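# Move foam block from desk to bookcase top

## Task

Take the foam block that sits on the desk and set it on the top of the bookcase. At the end, nothing may be left in the hatched zone before the door, and the robot must be upright and not leaning; a fall or a tilt counts as failure.

## Robot and tools

Robot: a Hello Robot Stretch 4, about 1.6 m tall. It has an omni-wheel base (rim within 0.23 m of the base origin), a lift on a mast, a single arm that telescopes forward, a wrist with yaw, pitch and roll, and a five-finger hand. There is one arm, so the joint targets form a single set.

Frames: the base frame sits on the floor under the base centre, with x forward, y left and z up, in metres. hand_pose is reported in this frame and can be a little off. The odometry frame is the base frame as it was at the start. base_odometry counts wheel turns only, so slipping shows up as travel. Its heading is in rad, left positive, -3.142 to 3.142.

move tool. Its action holds "base", "joints" or both, with optional "speeds", "pace" and "contact_limits". Alternatively it holds only {"end_of_arm": "enable_torque"}, which re-powers wrist motors that shut off. An empty move just reports state and images. Everything in one action starts together.
- base: these are offsets from where the base last measured itself, not poses. translate_m is metres forward (+) or back (-), range -2 to 2. strafe_m is metres left (+) or right (-), range -2 to 2. rotate_rad turns in place, counter-clockwise (+), range -3.2 to 3.2. Only translate_m and strafe_m may be combined, which gives a straight diagonal drive with no turn.
- joints: absolute targets keyed by name. lift_m 0 to 1.2 m. arm_m 0 to 0.55 m of extension. wrist_yaw_rad -1.134 to 4.276: 0 points ahead, + turns left, 3.14 is folded back. wrist_pitch_rad -1.117 to 4.259: 0 is level, 1.57 points down. wrist_roll_rad -1.117 to 4.259: 0 has the palm up, 1.57 has it facing right, 3.14 has it down. hand_little, hand_ring, hand_middle, hand_index and hand_thumb_bend run -1 (closed) to +1 (open, straight). hand_thumb_turn runs from -1 (opposite the fingers) to +1 (beside the palm). hand_force_limit (-1 to 1) is a setting: the fingertip force at which closing stops, about 0 to 10 N (15 N for the thumb). hand_speed (-0.96 to 1) is a setting: +0.48 and above is full speed. At the start these are 0 and -0.8. Targets beyond a range are clipped and the result says so. Other bad values are refused.
- pace: "slow", "default", "fast" or "max". speeds gives per-joint top speeds instead, up to that joint's max. With the lift high, base speed is reduced.
- contact_limits: 0 (lightest) to 1, for arm_m, lift_m, translate_m, strafe_m and rotate_rad. Each goes beside its own command; the default is 0.5. A base limit stays in force until the next base action. Even at 0 the arm needs a firm push to stop, so for a light touch aim only 1 to 3 mm past contact. When lifting a load, keep lift_m at 0.15 or more for 1 kg and 0.3 for 2 kg.
- cameras: a list drawn from head_camera, head_left_camera, head_right_camera, wrist_camera and "all". [] gives none. If left out, you get all for an empty move and none otherwise. The "pictures" line gives the image order.
- blocking: true (the default) waits until everything rests. false returns within about 0.5 s while motion continues. A later move overrides only the targets it names.

wait(seconds 0 to 10, cameras) lets time pass and returns early once running moves settle. stop brakes all your running motions, and also re-brakes slack wheels. zoom_image(camera, region [x0,y0,x1,y1] in pixels, at most 504 by 504) enlarges part of that camera's latest image. show_instructions shows the reference pages. finished_scene ends the scene for good.

Results: the "move" line reads done or the worst status. Status words are done, off_target (it may still be pushing), contact_stop (the part goes slack), time_out (the target is dropped), limit_stop_at_own_body, limit_stop_at_tilt (lean over 6 degrees; lift, arm and wheels go slack) and torque_fault (fix with enable_torque). After a refused call, or a stop you did not command, the later move, wait and finished_scene calls in the same reply are skipped. on_its_own reports unrequested behaviour, such as slack joints or a tilt change. lidar_m lists 12 distances in 30-degree sectors: the 1st is ahead, counting counter-clockwise, so the 4th is left, the 7th behind and the 10th right. "-" means nothing was seen, or something closer than 0.25 m. It covers about 0.15 m up to the robot's height. wrist_depth_mm is a 7x7 grid of depths in mm (100 to 2000), where "-" means no reading. base_tilt is in degrees of forward/right lean. turned_by_wheels and turned_by_imu differing by more than 0.1 rad over a move means a slip or a hit. motor_effort is % of max, with the peak shown in brackets. servo_current is in mA. hand_stopped_by gives one word per motor for little, ring, middle, index, thumb_bend and thumb_turn: moving, target, force, stalled or fault. The *_load_n values are fingertip forces in N, positive when pushed open. A grip that is lost shows as the loads dropping toward 0.

Hand: the hand point is 0.045 m in front of the palm. Its +z runs along the fingers and +y points out of the palm. Fingers reach 0.06 to 0.07 m beyond it. With the thumb turned fully in front, the hand wraps objects about 0.035 to 0.065 m thick. A motor moves only when its target changes by at least 0.002. To squeeze harder, raise hand_force_limit and send a more-closed target. Close at hand_speed -0.94 or lower for a gentle grip. The wrist camera, behind the palm heel, can collide with things.

Avoid these: hand over the base with lift below about 0.25 (0.45 pointing down); pitch below -0.2 together with large roll; yaw+pitch below about -1.1; yaw above 3.4 with the arm out. Driving, turning or stopping with more than 1 kg held and arm_m above 0.2 can tip the robot, especially at fast paces. So can hard, steady pushes with the hand raised high. Do not drop the block from a height, slam into furniture or press hard on fingers. Finish with the block resting on the bookcase, the hatched area clear, and the robot level.

Each tool is called as name(argument=value, ...) on one line, values as JSON.

Reference images:

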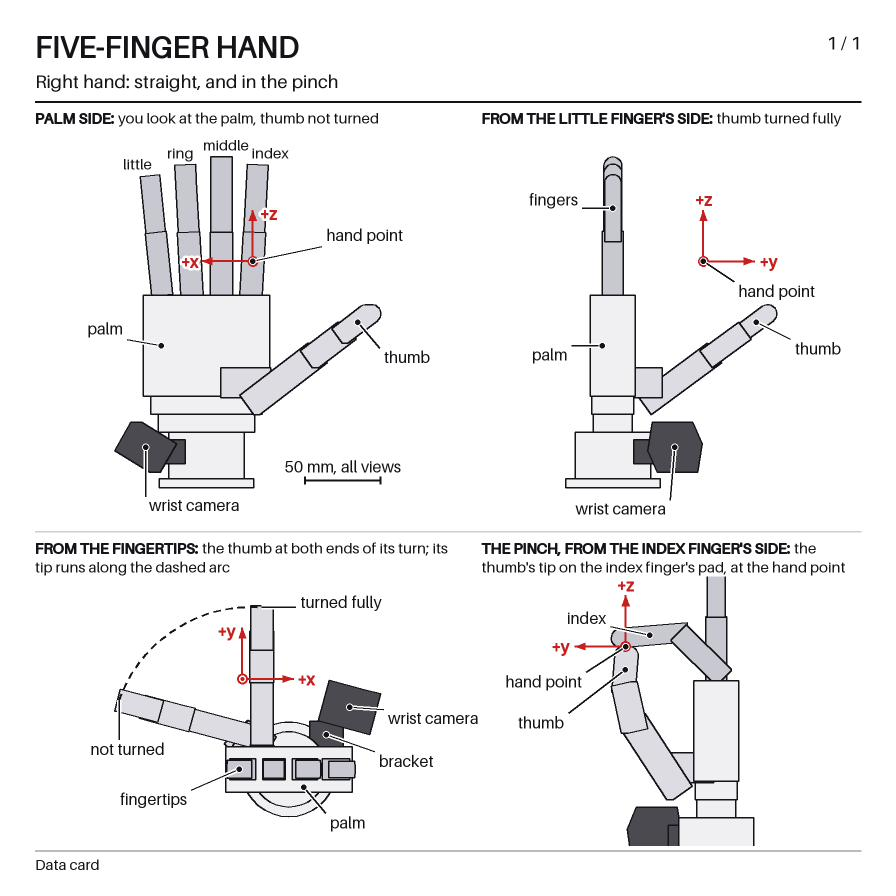

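## Session

move(cameras=["all"])

Scene clock: 0.00 s.
base_odometry: x=+0.000 y=+0.000 heading=+0.000
turned_by_wheels: +0.000
turned_by_imu: +0.000
base_tilt: forward=+0.2 right=-1.1
lidar_m: 2.16 2.04 2.11 1.37 1.24 1.29 1.65 1.38 0.85 1.11 2.77 2.71
base_status: not commanded
joint_positions: lift_m=+0.242 arm_m=+0.001 wrist_yaw_rad=+3.107 wrist_pitch_rad=+0.003 wrist_roll_rad=+0.000 hand_little=+1.000 hand_ring=+1.000 hand_middle=+1.000 hand_index=+1.000 hand_thumb_turn=+1.000 hand_thumb_bend=+1.000 hand_force_limit=+0.000 hand_speed=-0.800
joint_status: not commanded
measured_speeds: all 0
hand_stopped_by: target,target,target,target,target,target
little_load_n: 0.0
ring_load_n: 0.0
middle_load_n: 0.0
index_load_n: 0.0
thumb_bend_load_n: 0.0
thumb_turn_load_n: 0.0
motor_effort: lift_m=+21 arm_m=-4 wheel_0=+0 wheel_1=-2 wheel_2=+0
servo_current: wrist_yaw_rad=39 wrist_pitch_rad=46 wrist_roll_rad=46
hand_pose: x=-0.0458 y=+0.1259 z=+0.4795 quat_wxyz=(-0.491, -0.492, +0.509, +0.508) (m; base frame)
wrist_depth_mm: - 139 - - - - - / - 138 - - - - - / 106 138 189 - - - - / 136 147 235 - - - - / - - - - - - - / 1308 1255 121 138 - - - / 1060 - - - - - -
pictures: head_camera, head_left_camera, head_right_camera, wrist_camera

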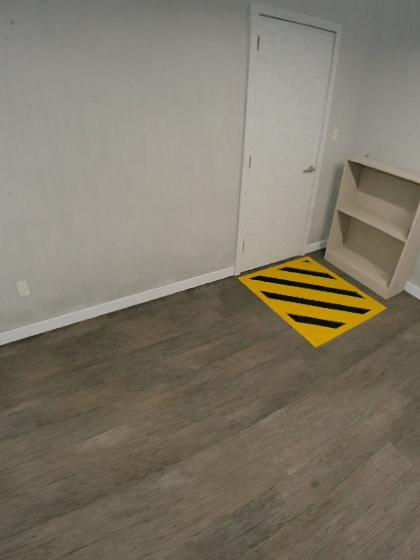

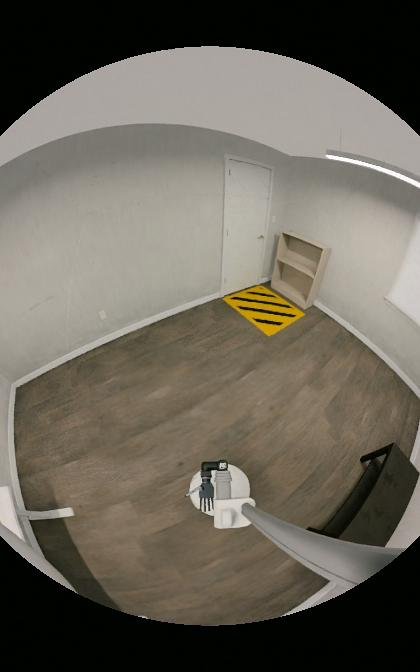

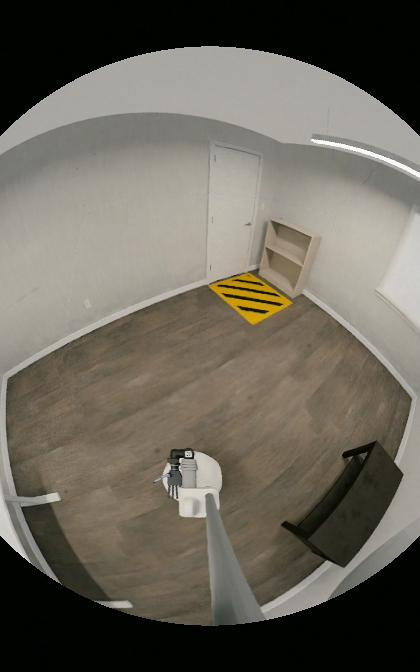

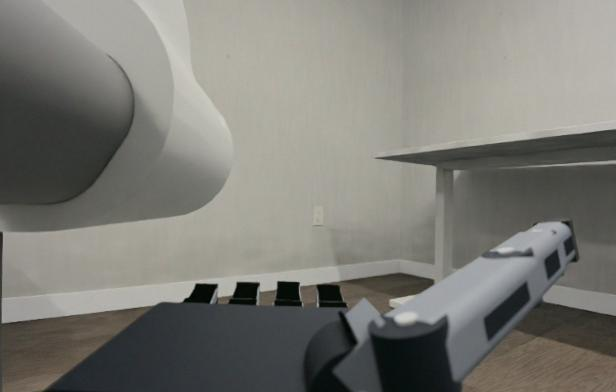

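move(base={"rotate_rad": 2.4}, cameras=["all"])

Scene clock: 18.40 s.
move: done
base_odometry: x=+0.000 y=+0.000 heading=+2.399
turned_by_wheels: +2.399
turned_by_imu: +2.384
base_tilt: forward=+0.2 right=-1.1
lidar_m: 1.26 1.50 1.56 0.84 0.90 2.78 2.71 2.38 2.04 2.06 2.39 1.26
base_status: done
joint_positions: lift_m=+0.242 arm_m=+0.001 wrist_yaw_rad=+3.107 wrist_pitch_rad=+0.003 wrist_roll_rad=+0.000 hand_little=+1.000 hand_ring=+1.000 hand_middle=+1.000 hand_index=+1.000 hand_thumb_turn=+1.000 hand_thumb_bend=+1.000 hand_force_limit=+0.000 hand_speed=-0.800
joint_status: not commanded
measured_speeds: all 0
hand_stopped_by: target,target,target,target,target,target
little_load_n: 0.0
ring_load_n: 0.0
middle_load_n: 0.0
index_load_n: 0.0
thumb_bend_load_n: 0.0
thumb_turn_load_n: 0.0
motor_effort: lift_m=+21(21) arm_m=-4(4) wheel_0=-4(11) wheel_1=-2(9) wheel_2=-1(10)
servo_current: wrist_yaw_rad=46(72) wrist_pitch_rad=46(65) wrist_roll_rad=52(65)
hand_pose: x=-0.0457 y=+0.1259 z=+0.4795 quat_wxyz=(-0.491, -0.492, +0.509, +0.508) (m; base frame)
wrist_depth_mm: - 140 - - - - - / - 139 - - - - - / 108 140 237 - - - - / 135 158 - - - - - / - - - - - - - / 1499 1499 130 138 - - - / 1042 - - - - - -
pictures: head_camera, head_left_camera, head_right_camera, wrist_camera

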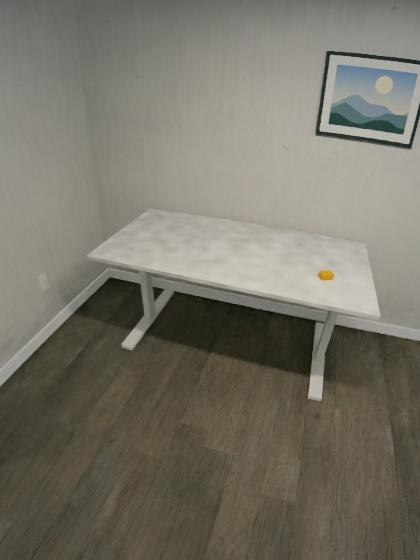

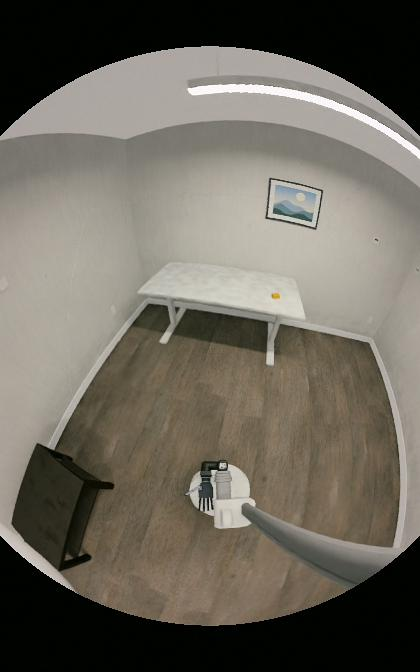

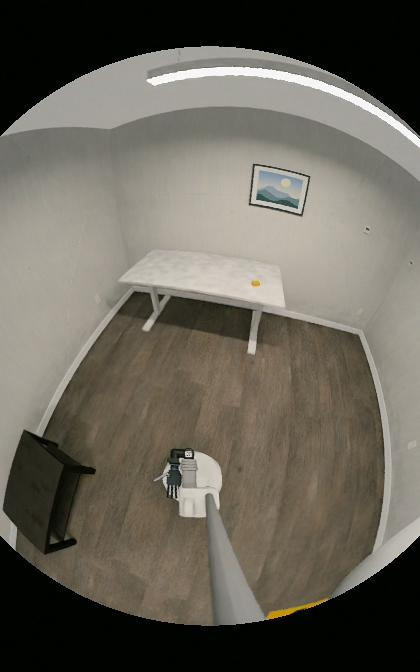

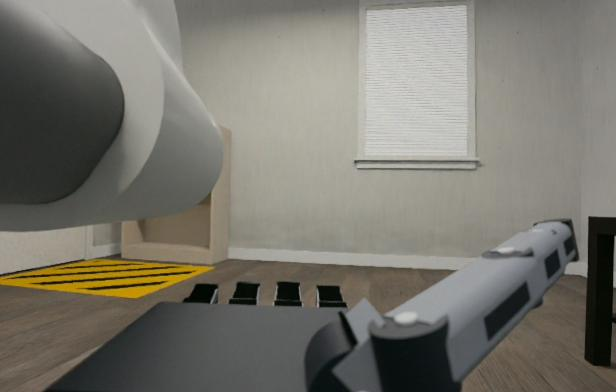

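zoom_image(camera="head_camera", region=[270, 230, 390, 410])

Scaled by 2.800 from the camera's 420x560 image, which has a finer 1200x1600 frame.

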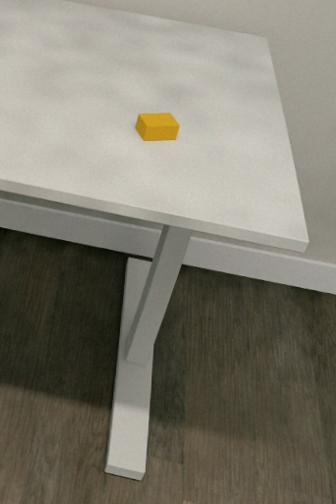

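move(base={"rotate_rad": -0.27}, joints={"lift_m": 0.65, "wrist_yaw_rad": 0.0, "wrist_pitch_rad": 0.0, "wrist_roll_rad": 3.14}, cameras=["all"])

Scene clock: 116.00 s.
move: done
base_odometry: x=+0.000 y=+0.000 heading=+2.130
turned_by_wheels: -0.269
turned_by_imu: -0.267
base_tilt: forward=+0.2 right=-1.1
lidar_m: 1.24 1.30 1.65 1.11 0.83 1.11 2.78 2.70 2.15 2.05 2.13 1.30
base_status: done
joint_positions: lift_m=+0.650 arm_m=+0.001 wrist_yaw_rad=+0.003 wrist_pitch_rad=+0.003 wrist_roll_rad=+3.138 hand_little=+1.000 hand_ring=+1.000 hand_middle=+1.000 hand_index=+1.000 hand_thumb_turn=+1.000 hand_thumb_bend=+1.000 hand_force_limit=+0.000 hand_speed=-0.800
joint_status: all done
measured_speeds: all 0
hand_stopped_by: target,target,target,target,target,target
little_load_n: 0.0
ring_load_n: 0.0
middle_load_n: 0.0
index_load_n: 0.0
thumb_bend_load_n: 0.0
thumb_turn_load_n: -0.5
motor_effort: lift_m=+23(28) arm_m=-4(4) wheel_0=+4(10) wheel_1=+2(8) wheel_2=+1(8)
servo_current: wrist_yaw_rad=46(143) wrist_pitch_rad=46(91) wrist_roll_rad=52(124)
hand_pose: x=+0.3931 y=-0.0561 z=+0.7671 quat_wxyz=(-0.499, +0.502, -0.499, +0.500) (m; base frame)
wrist_depth_mm: 1618 1618 1464 1576 1499 1464 1464 / - - - - - - - / - - - - - - - / - - - - - - - / - - - - - - - / - 116 121 137 - - - / - - - - - - -
pictures: head_camera, head_left_camera, head_right_camera, wrist_camera
camera_calibration:
wrist_camera: T_world_to_cam=[[-0.0453655, 0.997956, -0.0450132, 0.123998], [0.00615297, 0.0453378, 0.998953, -0.774536], [0.998952, 0.045041, -0.00819717, -0.220252], [0, 0, 0, 1]] pos_world=[0.230412, -0.0787079, 0.777501]

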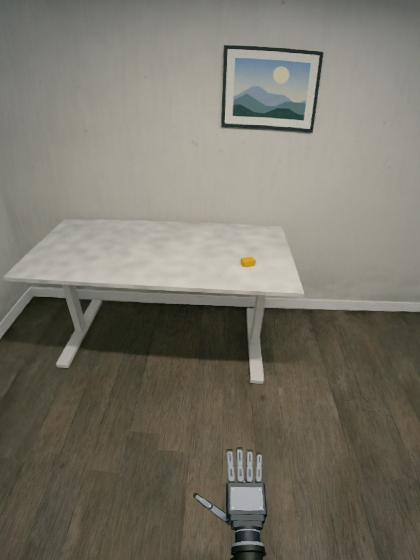

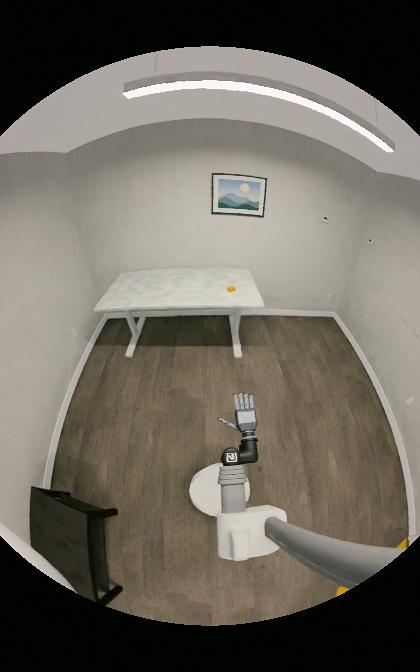

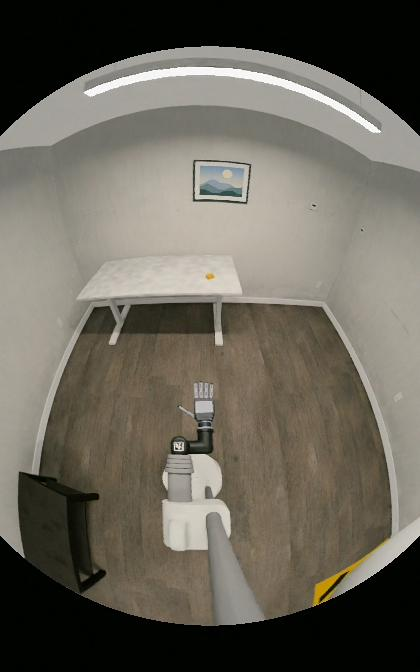

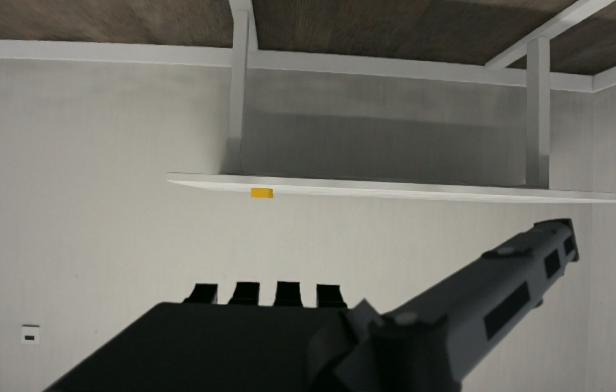

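move(joints={"lift_m": 0.95, "wrist_pitch_rad": 0.7})

move(base={"translate_m": 0.85, "strafe_m": -0.09}, joints={"hand_thumb_turn": -1.0}, cameras=["all"])

Scene clock: 151.47 s.
move: done
base_odometry: x=+0.000 y=+0.000 heading=+2.130
turned_by_wheels: +0.000
turned_by_imu: +0.000
base_tilt: forward=+0.2 right=-1.1
lidar_m: 1.25 1.33 1.64 1.10 0.84 1.14 2.79 2.72 2.14 2.06 2.13 1.31
base_status: not commanded
joint_positions: lift_m=+0.950 arm_m=+0.001 wrist_yaw_rad=+0.003 wrist_pitch_rad=+0.699 wrist_roll_rad=+3.138 hand_little=+1.000 hand_ring=+1.000 hand_middle=+1.000 hand_index=+1.000 hand_thumb_turn=+1.000 hand_thumb_bend=+1.000 hand_force_limit=+0.000 hand_speed=-0.800
joint_status: all done
measured_speeds: all 0
hand_stopped_by: target,target,target,target,target,target
little_load_n: 0.0
ring_load_n: 0.0
middle_load_n: 0.0
index_load_n: 0.0
thumb_bend_load_n: 0.0
thumb_turn_load_n: 0.0
motor_effort: lift_m=+23(27) arm_m=-4(4) wheel_0=+4(4) wheel_1=+3(3) wheel_2=+1(1)
servo_current: wrist_yaw_rad=26(65) wrist_pitch_rad=46(85) wrist_roll_rad=59(72)
hand_pose: x=+0.3024 y=-0.0564 z=+0.9393 quat_wxyz=(-0.298, +0.643, -0.639, +0.299) (m; base frame)
wrist_depth_mm: 1025 1025 1042 1025 1025 1025 1042 / 1138 1160 1160 1160 1160 1160 1160 / 1308 1336 1336 1336 1336 1336 1336 / 1537 1537 1537 1537 1576 1576 1537 / 1808 1863 1863 1863 1921 1708 - / - 116 122 138 - - - / - - - - - - -
pictures: none

Scene clock: 157.10 s.
move: done
base_odometry: x=-0.375 y=+0.768 heading=+2.130
turned_by_wheels: +0.000
turned_by_imu: -0.001
base_tilt: forward=+0.1 right=-1.1
lidar_m: 0.41 0.43 0.60 1.66 1.61 1.43 3.74 2.80 2.06 1.93 1.75 0.44
base_status: done
joint_positions: lift_m=+0.950 arm_m=+0.001 wrist_yaw_rad=+0.003 wrist_pitch_rad=+0.699 wrist_roll_rad=+3.138 hand_little=+1.000 hand_ring=+1.000 hand_middle=+1.000 hand_index=+1.000 hand_thumb_turn=-1.000 hand_thumb_bend=+1.000 hand_force_limit=+0.000 hand_speed=-0.800
joint_status: all done
measured_speeds: all 0
hand_stopped_by: target,target,target,target,target,target
little_load_n: 0.0
ring_load_n: 0.0
middle_load_n: 0.0
index_load_n: 0.0
thumb_bend_load_n: 0.0
thumb_turn_load_n: 0.0
motor_effort: lift_m=+23(23) arm_m=-4(4) wheel_0=+4(10) wheel_1=+2(7) wheel_2=-2(12)
servo_current: wrist_yaw_rad=46(72) wrist_pitch_rad=39(59) wrist_roll_rad=46(72)
hand_pose: x=+0.3024 y=-0.0564 z=+0.9393 quat_wxyz=(-0.298, +0.643, -0.639, +0.299) (m; base frame)
wrist_depth_mm: 1025 1025 1008 1025 1025 1025 1025 / 1118 1118 1098 1098 1160 1160 1138 / 1281 418 421 407 421 433 445 / - 492 496 492 - 496 492 / 1098 597 597 549 - 603 603 / 1008 1008 122 - - 768 768 / 917 - - - - - 1025
pictures: head_camera, head_left_camera, head_right_camera, wrist_camera
camera_calibration:
wrist_camera: T_world_to_cam=[[-0.0641116, 0.997915, -0.0074107, 0.0982506], [0.645889, 0.0471541, 0.761973, -0.916803], [0.760734, 0.0440649, -0.647566, 0.54432], [0, 0, 0, 1]] pos_world=[0.18437, -0.0788001, 1.05179]

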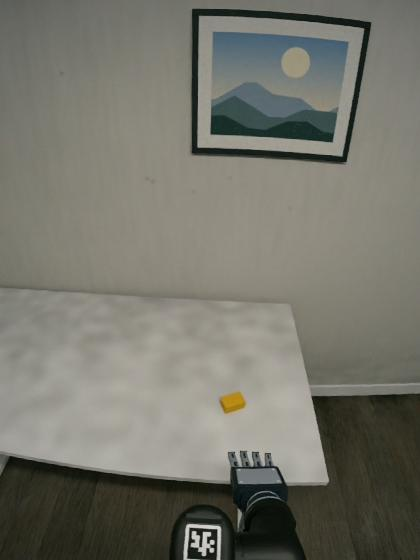

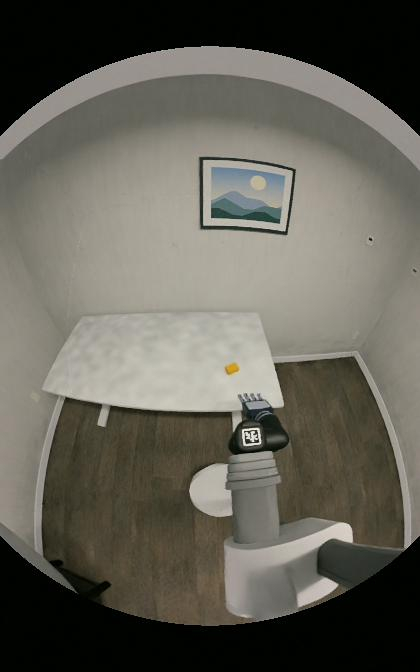

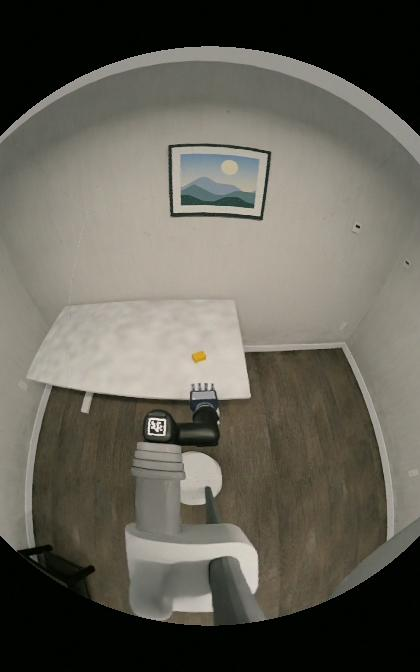

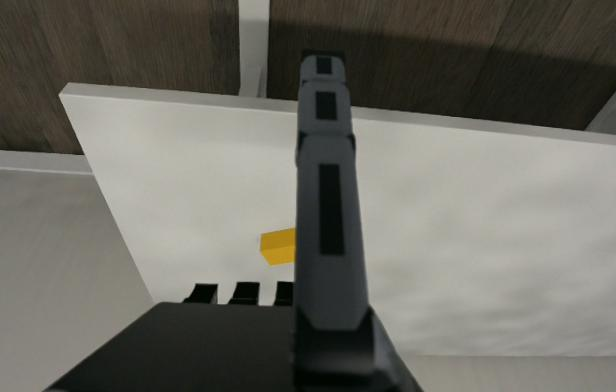

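zoom_image(camera="head_camera", region=[180, 370, 340, 500])

zoom_image(camera="wrist_camera", region=[200, 190, 420, 310])

Scaled by 3.150 from the camera's 420x560 image, which has a finer 1200x1600 frame.

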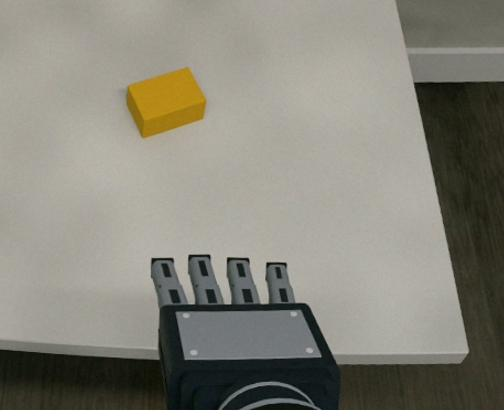

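Scaled by 2.291.

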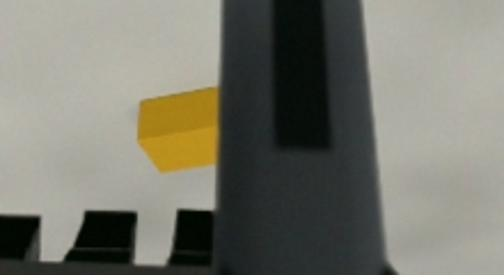

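move(joints={"wrist_yaw_rad": 0.38, "wrist_pitch_rad": 0.6, "arm_m": 0.15, "hand_thumb_bend": 0.7}, cameras=["all"])

Scene clock: 244.93 s.
move: done
base_odometry: x=-0.375 y=+0.768 heading=+2.130
turned_by_wheels: +0.000
turned_by_imu: +0.000
base_tilt: forward=+0.2 right=-1.1
lidar_m: 0.41 0.45 0.62 1.66 1.60 1.42 3.73 2.81 2.04 1.95 1.72 0.44
base_status: not commanded
joint_positions: lift_m=+0.950 arm_m=+0.150 wrist_yaw_rad=+0.377 wrist_pitch_rad=+0.609 wrist_roll_rad=+3.138 hand_little=+1.000 hand_ring=+1.000 hand_middle=+1.000 hand_index=+1.000 hand_thumb_turn=-1.000 hand_thumb_bend=+0.700 hand_force_limit=+0.000 hand_speed=-0.800
joint_status: all done
measured_speeds: all 0
hand_stopped_by: target,target,target,target,target,target
little_load_n: 0.0
ring_load_n: 0.0
middle_load_n: 0.0
index_load_n: 0.0
thumb_bend_load_n: 0.0
thumb_turn_load_n: 0.0
motor_effort: lift_m=+23(23) arm_m=+5(8) wheel_0=+4(4) wheel_1=+1(2) wheel_2=-2(2)
servo_current: wrist_yaw_rad=39(124) wrist_pitch_rad=65(117) wrist_roll_rad=46(65)
hand_pose: x=+0.4785 y=+0.0013 z=+0.9519 quat_wxyz=(-0.382, +0.734, -0.497, +0.261) (m; base frame)
wrist_depth_mm: 343 336 338 340 338 336 1042 / 387 377 377 377 389 387 384 / 455 455 455 427 455 459 455 / 549 554 554 554 - 549 554 / 707 699 699 691 - 699 699 / 707 750 122 - - 878 891 / 661 - - - - - -
pictures: head_camera, head_left_camera, head_right_camera, wrist_camera
camera_calibration:
wrist_camera: T_world_to_cam=[[-0.422878, 0.906101, -0.0124236, 0.228604], [0.517774, 0.252851, 0.817298, -1.03449], [0.743696, 0.339185, -0.576081, 0.355674], [0, 0, 0, 1]] pos_world=[0.367792, -0.0662048, 1.05323]

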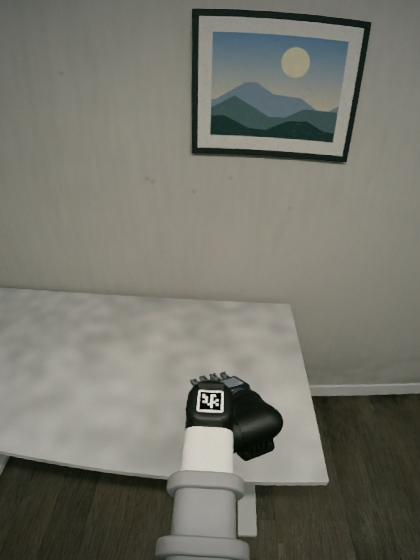

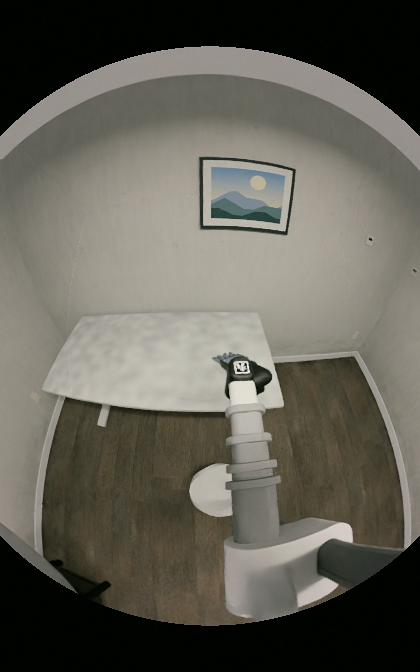

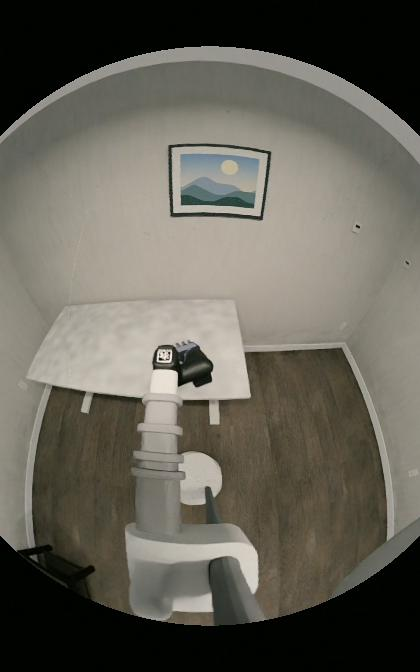

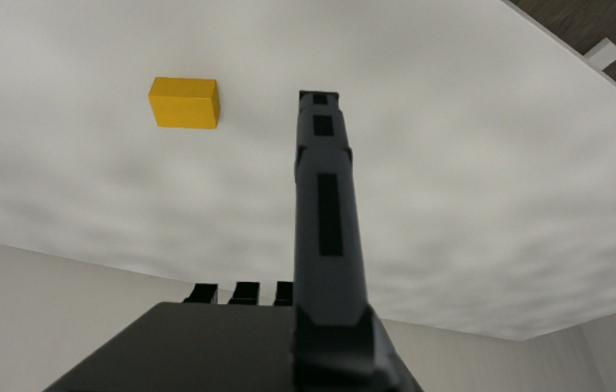

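move(base={"strafe_m": -0.07}, joints={"arm_m": 0.31, "lift_m": 0.84}, cameras=["wrist_camera", "head_camera"])

Scene clock: 270.03 s.
move: done
base_odometry: x=-0.316 y=+0.805 heading=+2.130
turned_by_wheels: +0.000
turned_by_imu: +0.000
base_tilt: forward=+0.3 right=-1.1
lidar_m: 0.41 0.41 0.62 1.74 1.61 1.47 3.60 2.71 1.96 1.89 1.76 0.42
base_status: done
joint_positions: lift_m=+0.840 arm_m=+0.310 wrist_yaw_rad=+0.377 wrist_pitch_rad=+0.609 wrist_roll_rad=+3.138 hand_little=+1.000 hand_ring=+1.000 hand_middle=+1.000 hand_index=+1.000 hand_thumb_turn=-1.000 hand_thumb_bend=+0.700 hand_force_limit=+0.000 hand_speed=-0.800
joint_status: all done
measured_speeds: all 0
hand_stopped_by: target,target,target,target,target,target
little_load_n: 0.0
ring_load_n: 0.0
middle_load_n: 0.0
index_load_n: 0.0
thumb_bend_load_n: 0.0
thumb_turn_load_n: 0.0
motor_effort: lift_m=+16(23) arm_m=+5(9) wheel_0=+3(13) wheel_1=+0(10) wheel_2=+0(3)
servo_current: wrist_yaw_rad=46(78) wrist_pitch_rad=59(72) wrist_roll_rad=46(65)
hand_pose: x=+0.6386 y=+0.0014 z=+0.8424 quat_wxyz=(-0.382, +0.734, -0.497, +0.261) (m; base frame)
wrist_depth_mm: 227 224 224 219 224 223 229 / 256 257 258 213 250 256 256 / 301 303 303 241 303 301 300 / 366 366 366 368 364 364 364 / 466 462 462 462 - 462 466 / 569 591 122 - - 634 640 / 539 - - - - 917 1008
pictures: head_camera, wrist_camera
camera_calibration:
wrist_camera: T_world_to_cam=[[-0.422934, 0.906075, -0.0124291, 0.294938], [0.517638, 0.252834, 0.81739, -1.02786], [0.743759, 0.339268, -0.575951, 0.173452], [0, 0, 0, 1]] pos_world=[0.527792, -0.0662049, 0.943728]

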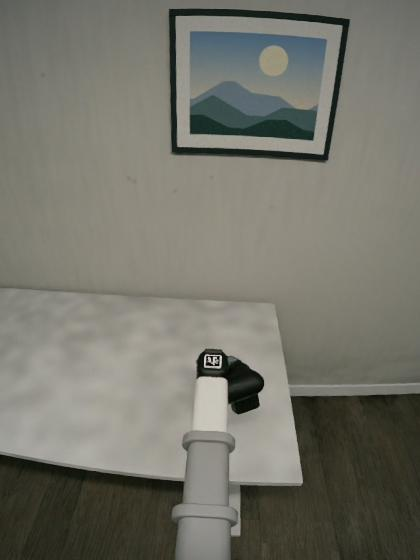

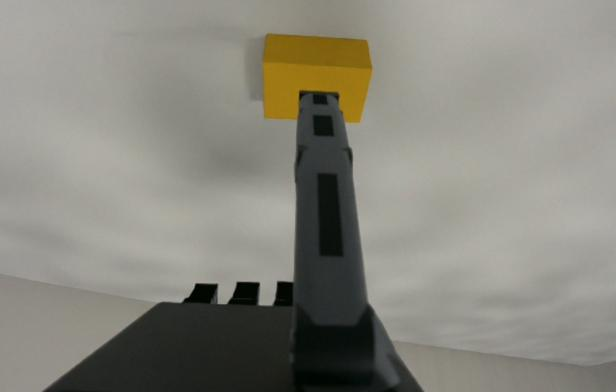

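move(joints={"arm_m": 0.316, "lift_m": 0.785}, pace="slow", contact_limits={"lift_m": 0.2}, cameras=["wrist_camera"])

Scene clock: 300.43 s.
move: done
base_odometry: x=-0.316 y=+0.805 heading=+2.130
turned_by_wheels: +0.000
turned_by_imu: +0.000
base_tilt: forward=+0.2 right=-1.1
lidar_m: 0.42 0.44 0.58 1.74 1.61 1.48 3.61 2.72 1.98 1.89 1.75 0.44
base_status: not commanded
joint_positions: lift_m=+0.785 arm_m=+0.316 wrist_yaw_rad=+0.377 wrist_pitch_rad=+0.609 wrist_roll_rad=+3.138 hand_little=+1.000 hand_ring=+1.000 hand_middle=+1.000 hand_index=+1.000 hand_thumb_turn=-1.000 hand_thumb_bend=+0.700 hand_force_limit=+0.000 hand_speed=-0.800
joint_status: all done
measured_speeds: all 0
hand_stopped_by: target,target,target,target,target,target
little_load_n: 0.0
ring_load_n: 0.0
middle_load_n: 0.0
index_load_n: 0.0
thumb_bend_load_n: 0.0
thumb_turn_load_n: 0.0
motor_effort: lift_m=+17(19) arm_m=+5(9) wheel_0=+3(3) wheel_1=+1(1) wheel_2=+0(1)
servo_current: wrist_yaw_rad=52(72) wrist_pitch_rad=59(72) wrist_roll_rad=46(72)
contact_limits: lift_m 0.2
hand_pose: x=+0.6445 y=+0.0014 z=+0.7874 quat_wxyz=(-0.382, +0.734, -0.497, +0.261) (m; base frame)
wrist_depth_mm: 166 167 167 172 167 167 170 / 191 192 192 182 188 192 191 / 225 226 226 173 226 225 225 / 274 273 273 273 273 273 272 / 349 345 345 345 - 345 347 / 480 442 122 - - 477 480 / 530 - - - - 683 768
pictures: wrist_camera
camera_calibration:
wrist_camera: T_world_to_cam=[[-0.422934, 0.906075, -0.0124291, 0.296792], [0.517638, 0.252834, 0.81739, -0.986009], [0.743759, 0.339268, -0.575951, 0.137313], [0, 0, 0, 1]] pos_world=[0.533792, -0.0662049, 0.888728]

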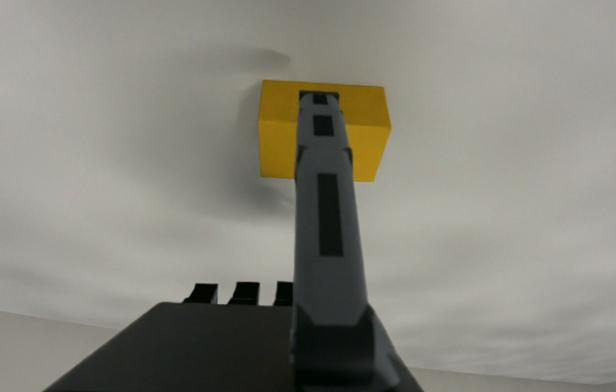

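move(joints={"arm_m": 0.324}, pace="slow")

move(joints={"lift_m": 0.75}, pace="slow", contact_limits={"lift_m": 0.1}, cameras=["wrist_camera"])

move(joints={"hand_speed": -0.9, "hand_force_limit": -0.6, "hand_thumb_bend": 0.35, "hand_index": 0.3, "hand_middle": 0.3}, cameras=["wrist_camera"])

Scene clock: 365.50 s.
move: done
base_odometry: x=-0.316 y=+0.805 heading=+2.130
turned_by_wheels: +0.000
turned_by_imu: +0.000
base_tilt: forward=+0.2 right=-1.1
lidar_m: 0.41 0.41 0.60 1.74 1.61 1.48 3.60 2.71 1.98 1.88 1.74 0.42
base_status: not commanded
joint_positions: lift_m=+0.785 arm_m=+0.324 wrist_yaw_rad=+0.377 wrist_pitch_rad=+0.609 wrist_roll_rad=+3.138 hand_little=+1.000 hand_ring=+1.000 hand_middle=+1.000 hand_index=+1.000 hand_thumb_turn=-1.000 hand_thumb_bend=+0.700 hand_force_limit=+0.000 hand_speed=-0.800
joint_status: all done
measured_speeds: all 0
hand_stopped_by: target,target,target,target,target,target
little_load_n: 0.0
ring_load_n: 0.0
middle_load_n: 0.0
index_load_n: 0.0
thumb_bend_load_n: 0.0
thumb_turn_load_n: 0.0
motor_effort: lift_m=+16(17) arm_m=+5(8) wheel_0=+3(3) wheel_1=+0(1) wheel_2=+0(0)
servo_current: wrist_yaw_rad=59(65) wrist_pitch_rad=59(65) wrist_roll_rad=52(65)
contact_limits: lift_m 0.2
hand_pose: x=+0.6525 y=+0.0014 z=+0.7874 quat_wxyz=(-0.382, +0.734, -0.497, +0.261) (m; base frame)
wrist_depth_mm: 166 167 167 172 167 167 170 / 191 192 193 178 183 192 191 / 225 226 227 169 218 226 225 / 274 273 273 273 273 273 273 / 349 347 345 347 - 345 347 / 480 442 122 - - 473 480 / 525 - - - - 676 768
pictures: none

Scene clock: 366.63 s.
move: done
base_odometry: x=-0.316 y=+0.805 heading=+2.130
turned_by_wheels: +0.000
turned_by_imu: +0.000
base_tilt: forward=+0.2 right=-1.1
lidar_m: 0.41 0.43 0.62 1.74 1.61 1.47 3.59 2.72 1.96 1.87 1.74 0.43
base_status: not commanded
joint_positions: lift_m=+0.750 arm_m=+0.324 wrist_yaw_rad=+0.377 wrist_pitch_rad=+0.609 wrist_roll_rad=+3.138 hand_little=+1.000 hand_ring=+1.000 hand_middle=+1.000 hand_index=+1.000 hand_thumb_turn=-1.000 hand_thumb_bend=+0.700 hand_force_limit=+0.000 hand_speed=-0.800
joint_status: all done
measured_speeds: all 0
hand_stopped_by: target,target,target,target,target,target
little_load_n: 0.0
ring_load_n: 0.0
middle_load_n: 0.0
index_load_n: 0.0
thumb_bend_load_n: 0.0
thumb_turn_load_n: 0.0
motor_effort: lift_m=+16(18) arm_m=+5(5) wheel_0=+3(3) wheel_1=+0(1) wheel_2=+0(0)
servo_current: wrist_yaw_rad=39(65) wrist_pitch_rad=59(78) wrist_roll_rad=39(59)
contact_limits: lift_m 0.1
hand_pose: x=+0.6525 y=+0.0014 z=+0.7524 quat_wxyz=(-0.382, +0.734, -0.497, +0.261) (m; base frame)
wrist_depth_mm: 130 131 131 131 131 134 - / 150 150 151 147 151 150 - / 177 177 177 147 166 177 177 / 215 214 214 160 198 214 214 / 273 272 271 271 - 272 272 / 379 347 122 - - 370 379 / 521 - - - - 535 603
pictures: wrist_camera
camera_calibration:
wrist_camera: T_world_to_cam=[[-0.422934, 0.906075, -0.0124291, 0.29974], [0.517638, 0.252834, 0.81739, -0.961542], [0.743759, 0.339268, -0.575951, 0.111204], [0, 0, 0, 1]] pos_world=[0.541792, -0.0662049, 0.853728]

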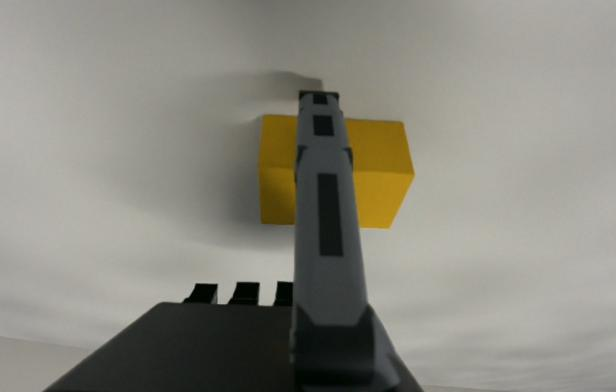

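Scene clock: 369.63 s.
move: done
base_odometry: x=-0.316 y=+0.805 heading=+2.130
turned_by_wheels: +0.000
turned_by_imu: +0.000
base_tilt: forward=+0.1 right=-1.2
lidar_m: 0.40 0.42 0.60 1.72 1.62 1.47 3.59 2.71 1.98 1.88 1.76 0.43
base_status: not commanded
joint_positions: lift_m=+0.750 arm_m=+0.324 wrist_yaw_rad=+0.377 wrist_pitch_rad=+0.609 wrist_roll_rad=+3.138 hand_little=+1.000 hand_ring=+1.000 hand_middle=+0.300 hand_index=+0.300 hand_thumb_turn=-1.000 hand_thumb_bend=+0.350 hand_force_limit=-0.600 hand_speed=-0.900
joint_status: all done
measured_speeds: all 0
hand_stopped_by: target,target,target,target,target,target
little_load_n: -0.5
ring_load_n: 0.0
middle_load_n: 0.0
index_load_n: 0.0
thumb_bend_load_n: 0.0
thumb_turn_load_n: 0.0
motor_effort: lift_m=+16(17) arm_m=+5(5) wheel_0=+3(3) wheel_1=+0(1) wheel_2=+0(1)
servo_current: wrist_yaw_rad=26(91) wrist_pitch_rad=59(72) wrist_roll_rad=39(72)
contact_limits: lift_m 0.1
hand_pose: x=+0.6525 y=+0.0014 z=+0.7524 quat_wxyz=(-0.382, +0.734, -0.497, +0.261) (m; base frame)
wrist_depth_mm: 130 131 131 131 131 134 - / 150 150 151 151 151 150 - / 177 177 178 165 166 177 176 / 214 214 214 154 198 213 214 / 273 272 272 183 - 272 271 / 377 345 122 - - 370 377 / 521 - - - - 535 603
pictures: wrist_camera
camera_calibration:
wrist_camera: T_world_to_cam=[[-0.422934, 0.906075, -0.0124291, 0.29974], [0.517638, 0.252834, 0.81739, -0.961542], [0.743759, 0.339268, -0.575951, 0.111204], [0, 0, 0, 1]] pos_world=[0.541792, -0.0662049, 0.853728]

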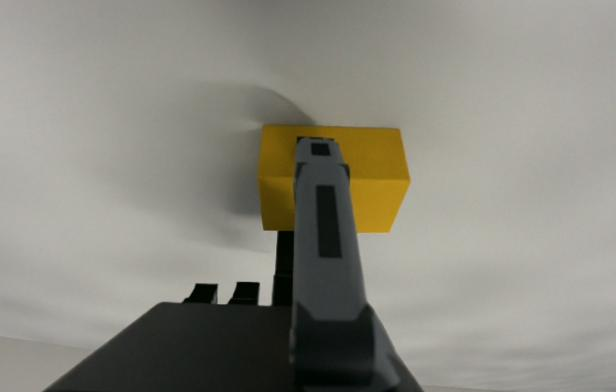

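move(joints={"hand_speed": -0.94, "hand_index": -0.3, "hand_middle": -0.3}, cameras=["wrist_camera"])

Scene clock: 378.37 s.
move: off_target
base_odometry: x=-0.316 y=+0.805 heading=+2.130
turned_by_wheels: +0.000
turned_by_imu: +0.000
base_tilt: forward=+0.2 right=-1.1
lidar_m: 0.41 0.43 0.61 1.74 1.60 1.49 3.61 2.69 1.98 1.89 1.75 0.41
base_status: not commanded
joint_positions: lift_m=+0.750 arm_m=+0.324 wrist_yaw_rad=+0.377 wrist_pitch_rad=+0.609 wrist_roll_rad=+3.138 hand_little=+1.000 hand_ring=+1.000 hand_middle=+0.256 hand_index=+0.239 hand_thumb_turn=-1.000 hand_thumb_bend=+0.351 hand_force_limit=-0.600 hand_speed=-0.940
joint_status: hand_middle off_target (ended at +0.256, target -0.300); hand_index off_target (ended at +0.239, target -0.300); the others done
measured_speeds: all 0
hand_stopped_by: target,target,force,force,target,target
little_load_n: 0.0
ring_load_n: 0.0
middle_load_n: 1.0
index_load_n: 2.0
thumb_bend_load_n: 2.5
thumb_turn_load_n: -0.5
motor_effort: lift_m=+16(17) arm_m=+5(5) wheel_0=+3(3) wheel_1=+0(1) wheel_2=+0(0)
servo_current: wrist_yaw_rad=39(65) wrist_pitch_rad=59(72) wrist_roll_rad=52(65)
contact_limits: lift_m 0.1
hand_pose: x=+0.6525 y=+0.0014 z=+0.7524 quat_wxyz=(-0.382, +0.734, -0.497, +0.261) (m; base frame)
wrist_depth_mm: 130 131 131 131 131 134 - / 150 150 151 151 151 151 - / 177 177 177 166 166 177 177 / 215 214 214 154 198 214 214 / 273 271 271 183 - 272 272 / 377 345 122 - - 373 377 / 521 - - - - 535 603
pictures: wrist_camera
camera_calibration:
wrist_camera: T_world_to_cam=[[-0.422934, 0.906075, -0.0124291, 0.29974], [0.517638, 0.252834, 0.81739, -0.961542], [0.743759, 0.339268, -0.575951, 0.111204], [0, 0, 0, 1]] pos_world=[0.541792, -0.0662049, 0.853728]

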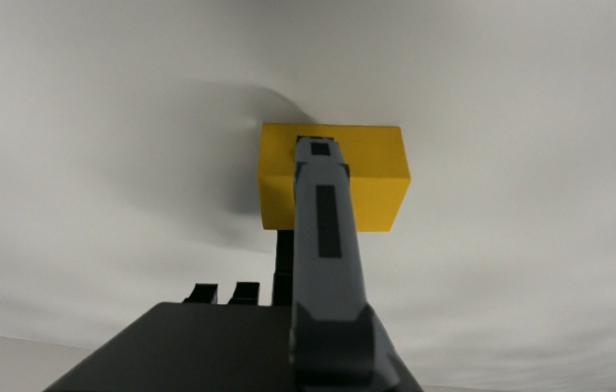

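move(joints={"hand_force_limit": -0.3, "hand_index": -0.31, "hand_middle": -0.31})

move(joints={"lift_m": 0.85}, pace="slow", contact_limits={"lift_m": 0.4}, cameras=["wrist_camera"])

Scene clock: 393.53 s.
move: off_target
base_odometry: x=-0.316 y=+0.805 heading=+2.130
turned_by_wheels: +0.000
turned_by_imu: +0.000
base_tilt: forward=+0.2 right=-1.1
lidar_m: 0.40 0.43 0.59 1.72 1.63 1.49 3.59 2.75 1.97 1.88 1.73 0.42
base_status: not commanded
joint_positions: lift_m=+0.750 arm_m=+0.324 wrist_yaw_rad=+0.377 wrist_pitch_rad=+0.609 wrist_roll_rad=+3.138 hand_little=+1.000 hand_ring=+1.000 hand_middle=+0.235 hand_index=+0.224 hand_thumb_turn=-1.000 hand_thumb_bend=+0.352 hand_force_limit=-0.300 hand_speed=-0.940
joint_status: hand_middle off_target (ended at +0.235, target -0.310); hand_index off_target (ended at +0.224, target -0.310); the others done
measured_speeds: all 0
hand_stopped_by: target,target,force,force,target,target
little_load_n: 0.0
ring_load_n: 0.0
middle_load_n: 4.0
index_load_n: 3.0
thumb_bend_load_n: 6.0
thumb_turn_load_n: 0.0
motor_effort: lift_m=+17(17) arm_m=+5(5) wheel_0=+3(3) wheel_1=+0(1) wheel_2=+0(0)
servo_current: wrist_yaw_rad=52(72) wrist_pitch_rad=59(65) wrist_roll_rad=52(59)
contact_limits: lift_m 0.1
hand_pose: x=+0.6525 y=+0.0014 z=+0.7524 quat_wxyz=(-0.382, +0.734, -0.497, +0.261) (m; base frame)
wrist_depth_mm: 131 131 131 131 131 134 - / 150 151 151 151 151 150 - / 177 177 178 164 166 177 177 / 214 214 215 154 198 214 214 / 274 272 272 185 - 271 272 / 379 345 122 - - 373 379 / 517 - - - - 535 609
pictures: none

Scene clock: 395.23 s.
move: done
base_odometry: x=-0.316 y=+0.805 heading=+2.130
turned_by_wheels: +0.000
turned_by_imu: +0.000
base_tilt: forward=+0.2 right=-1.1
lidar_m: 0.41 0.43 0.62 1.71 1.61 1.49 3.59 2.75 2.00 1.89 1.74 0.43
base_status: not commanded
joint_positions: lift_m=+0.850 arm_m=+0.324 wrist_yaw_rad=+0.377 wrist_pitch_rad=+0.609 wrist_roll_rad=+3.138 hand_little=+1.000 hand_ring=+1.000 hand_middle=+0.235 hand_index=+0.224 hand_thumb_turn=-1.000 hand_thumb_bend=+0.352 hand_force_limit=-0.300 hand_speed=-0.940
joint_status: all done
measured_speeds: all 0
hand_stopped_by: target,target,force,force,target,target
little_load_n: 0.0
ring_load_n: 0.0
middle_load_n: 4.0
index_load_n: 3.0
thumb_bend_load_n: 6.0
thumb_turn_load_n: 0.5
motor_effort: lift_m=+23(27) arm_m=+5(5) wheel_0=+3(3) wheel_1=+0(1) wheel_2=+0(0)
servo_current: wrist_yaw_rad=59(72) wrist_pitch_rad=65(78) wrist_roll_rad=39(59)
contact_limits: lift_m 0.4
hand_pose: x=+0.6525 y=+0.0014 z=+0.8519 quat_wxyz=(-0.382, +0.734, -0.497, +0.261) (m; base frame)
wrist_depth_mm: 236 233 234 234 234 233 237 / 266 268 270 268 270 268 267 / 315 315 317 162 168 315 314 / 382 382 382 154 160 382 379 / 488 484 484 436 - 484 484 / 564 591 121 - - 654 676 / 530 - - - - 931 991
pictures: wrist_camera
camera_calibration:
wrist_camera: T_world_to_cam=[[-0.422934, 0.906075, -0.0124291, 0.300975], [0.517638, 0.252834, 0.81739, -1.04279], [0.743759, 0.339268, -0.575951, 0.168454], [0, 0, 0, 1]] pos_world=[0.541792, -0.0662049, 0.953128]

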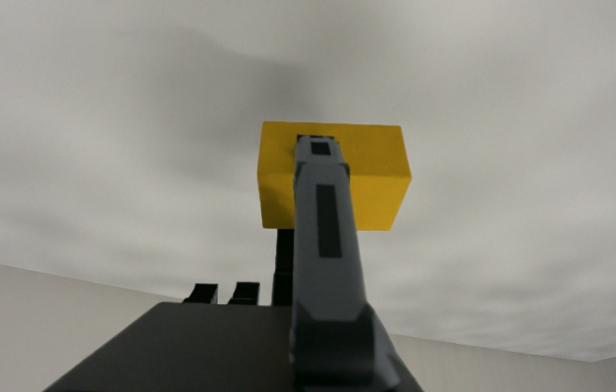

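move(joints={"lift_m": 0.95})

move(base={"translate_m": -0.8}, joints={"arm_m": 0.05})

move(base={"rotate_rad": -2.6}, cameras=["all"])

Scene clock: 414.03 s.
move: done
base_odometry: x=-0.316 y=+0.805 heading=+2.130
turned_by_wheels: +0.000
turned_by_imu: +0.000
base_tilt: forward=+0.2 right=-1.1
lidar_m: 0.42 0.43 0.60 1.74 1.61 1.49 3.59 2.74 1.97 1.89 1.75 0.42
base_status: not commanded
joint_positions: lift_m=+0.950 arm_m=+0.324 wrist_yaw_rad=+0.377 wrist_pitch_rad=+0.609 wrist_roll_rad=+3.138 hand_little=+1.000 hand_ring=+1.000 hand_middle=+0.235 hand_index=+0.224 hand_thumb_turn=-1.000 hand_thumb_bend=+0.352 hand_force_limit=-0.300 hand_speed=-0.940
joint_status: all done
measured_speeds: all 0
hand_stopped_by: target,target,force,force,target,target
little_load_n: 0.0
ring_load_n: 0.0
middle_load_n: 4.5
index_load_n: 3.5
thumb_bend_load_n: 6.0
thumb_turn_load_n: 0.0
motor_effort: lift_m=+23(29) arm_m=+5(5) wheel_0=+3(3) wheel_1=+1(1) wheel_2=+0(1)
servo_current: wrist_yaw_rad=46(65) wrist_pitch_rad=59(78) wrist_roll_rad=39(78)
hand_pose: x=+0.6525 y=+0.0014 z=+0.9519 quat_wxyz=(-0.382, +0.734, -0.497, +0.261) (m; base frame)
wrist_depth_mm: 342 336 336 338 336 336 342 / 384 384 387 387 389 384 384 / 452 455 455 164 167 455 452 / 574 549 549 154 154 549 549 / 603 661 699 627 - 691 699 / 559 609 122 - - 891 891 / 525 - - - - 946 1042
pictures: none

Scene clock: 418.20 s.
move: done
base_odometry: x=+0.109 y=+0.127 heading=+2.130
turned_by_wheels: -0.001
turned_by_imu: +0.001
base_tilt: forward=+0.2 right=-1.1
lidar_m: 1.21 1.25 1.75 1.29 1.00 1.34 2.87 2.67 1.97 1.88 1.97 2.08
base_status: done
joint_positions: lift_m=+0.950 arm_m=+0.050 wrist_yaw_rad=+0.377 wrist_pitch_rad=+0.609 wrist_roll_rad=+3.138 hand_little=+1.000 hand_ring=+1.000 hand_middle=+0.235 hand_index=+0.224 hand_thumb_turn=-1.000 hand_thumb_bend=+0.352 hand_force_limit=-0.300 hand_speed=-0.940
joint_status: all done
measured_speeds: all 0
hand_stopped_by: target,target,force,force,target,target
little_load_n: 0.0
ring_load_n: 0.0
middle_load_n: 4.0
index_load_n: 3.0
thumb_bend_load_n: 6.0
thumb_turn_load_n: 0.5
motor_effort: lift_m=+22(23) arm_m=-5(10) wheel_0=-5(10) wheel_1=-2(7) wheel_2=-1(12)
servo_current: wrist_yaw_rad=39(65) wrist_pitch_rad=52(72) wrist_roll_rad=26(72)
hand_pose: x=+0.3788 y=+0.0014 z=+0.9520 quat_wxyz=(-0.382, +0.734, -0.497, +0.261) (m; base frame)
wrist_depth_mm: 1078 1060 1078 1078 1060 1078 1078 / 1229 1229 1255 1229 1205 1229 1229 / 1464 1430 1464 164 167 1430 1430 / 1576 1661 1756 154 154 1708 1661 / - - - 185 - - - / - 854 121 - - - - / - - - - - - -
pictures: none

Scene clock: 420.97 s.
move: done
base_odometry: x=+0.109 y=+0.127 heading=-0.469
turned_by_wheels: -2.599
turned_by_imu: -2.582
base_tilt: forward=+0.2 right=-1.1
lidar_m: 2.63 1.97 1.90 1.97 2.08 1.21 1.28 1.80 1.19 1.00 1.39 2.81
base_status: done
joint_positions: lift_m=+0.950 arm_m=+0.050 wrist_yaw_rad=+0.377 wrist_pitch_rad=+0.608 wrist_roll_rad=+3.138 hand_little=+1.000 hand_ring=+1.000 hand_middle=+0.235 hand_index=+0.224 hand_thumb_turn=-1.000 hand_thumb_bend=+0.352 hand_force_limit=-0.300 hand_speed=-0.940
joint_status: not commanded
measured_speeds: all 0
hand_stopped_by: target,target,force,force,target,target
little_load_n: 0.0
ring_load_n: 0.0
middle_load_n: 4.5
index_load_n: 3.0
thumb_bend_load_n: 6.0
thumb_turn_load_n: 0.5
motor_effort: lift_m=+22(22) arm_m=-5(5) wheel_0=+5(11) wheel_1=+3(9) wheel_2=+3(10)
servo_current: wrist_yaw_rad=39(78) wrist_pitch_rad=52(72) wrist_roll_rad=39(65)
hand_pose: x=+0.3789 y=+0.0014 z=+0.9520 quat_wxyz=(-0.382, +0.734, -0.497, +0.261) (m; base frame)
wrist_depth_mm: 1078 1078 1060 1060 1078 1060 1098 / 1229 1229 1229 1229 1229 1229 1229 / 1464 1464 1430 164 167 1464 1430 / 1756 1756 1756 154 154 1756 1661 / - - - - - - - / - - 130 - - - - / - - - - - - -
pictures: head_camera, head_left_camera, head_right_camera, wrist_camera
camera_calibration:
wrist_camera: T_world_to_cam=[[-0.423361, 0.905875, -0.0124662, 0.186601], [0.517312, 0.253016, 0.81754, -0.982992], [0.743743, 0.339666, -0.575737, 0.429479], [0, 0, 0, 1]] pos_world=[0.26809, -0.0662041, 1.05323]

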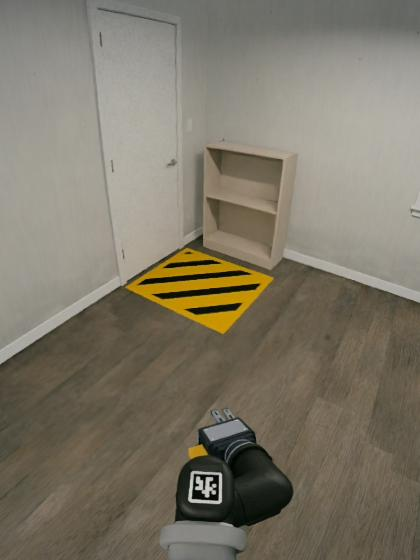

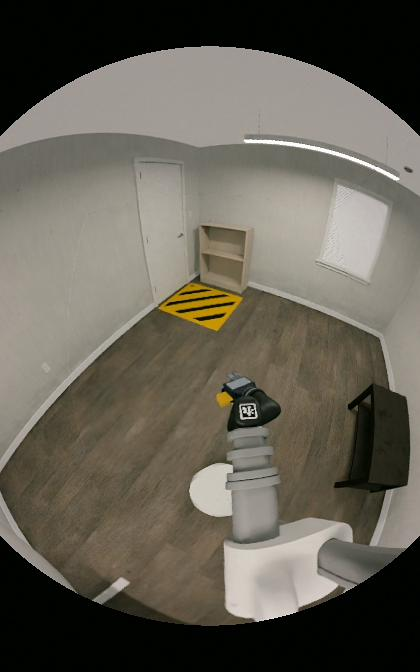

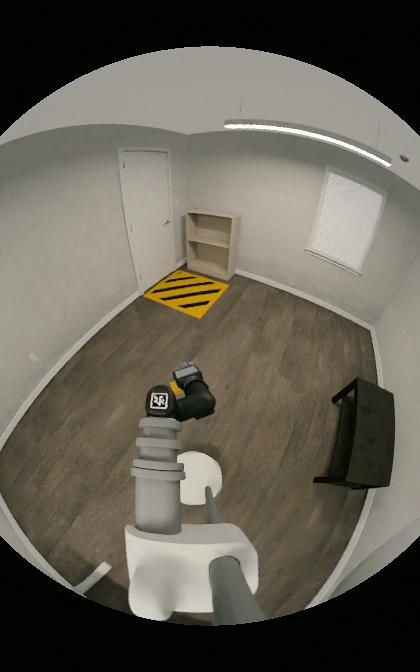

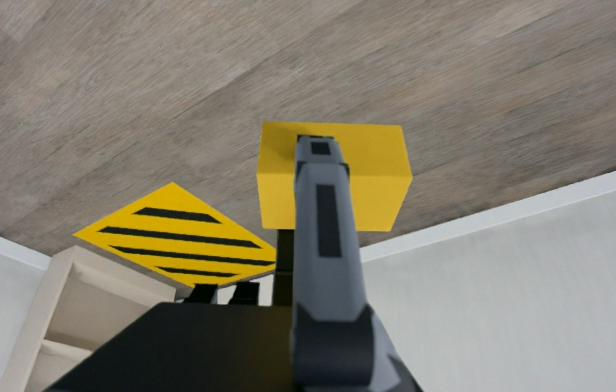

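zoom_image(camera="head_camera", region=[120, 120, 320, 340])

Scaled by 2.291 from the camera's 420x560 image, which has a finer 1200x1600 frame.

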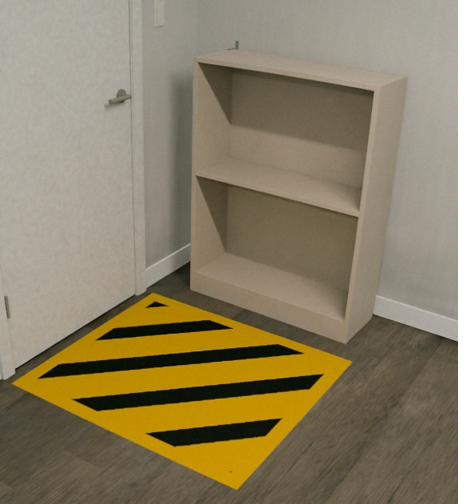

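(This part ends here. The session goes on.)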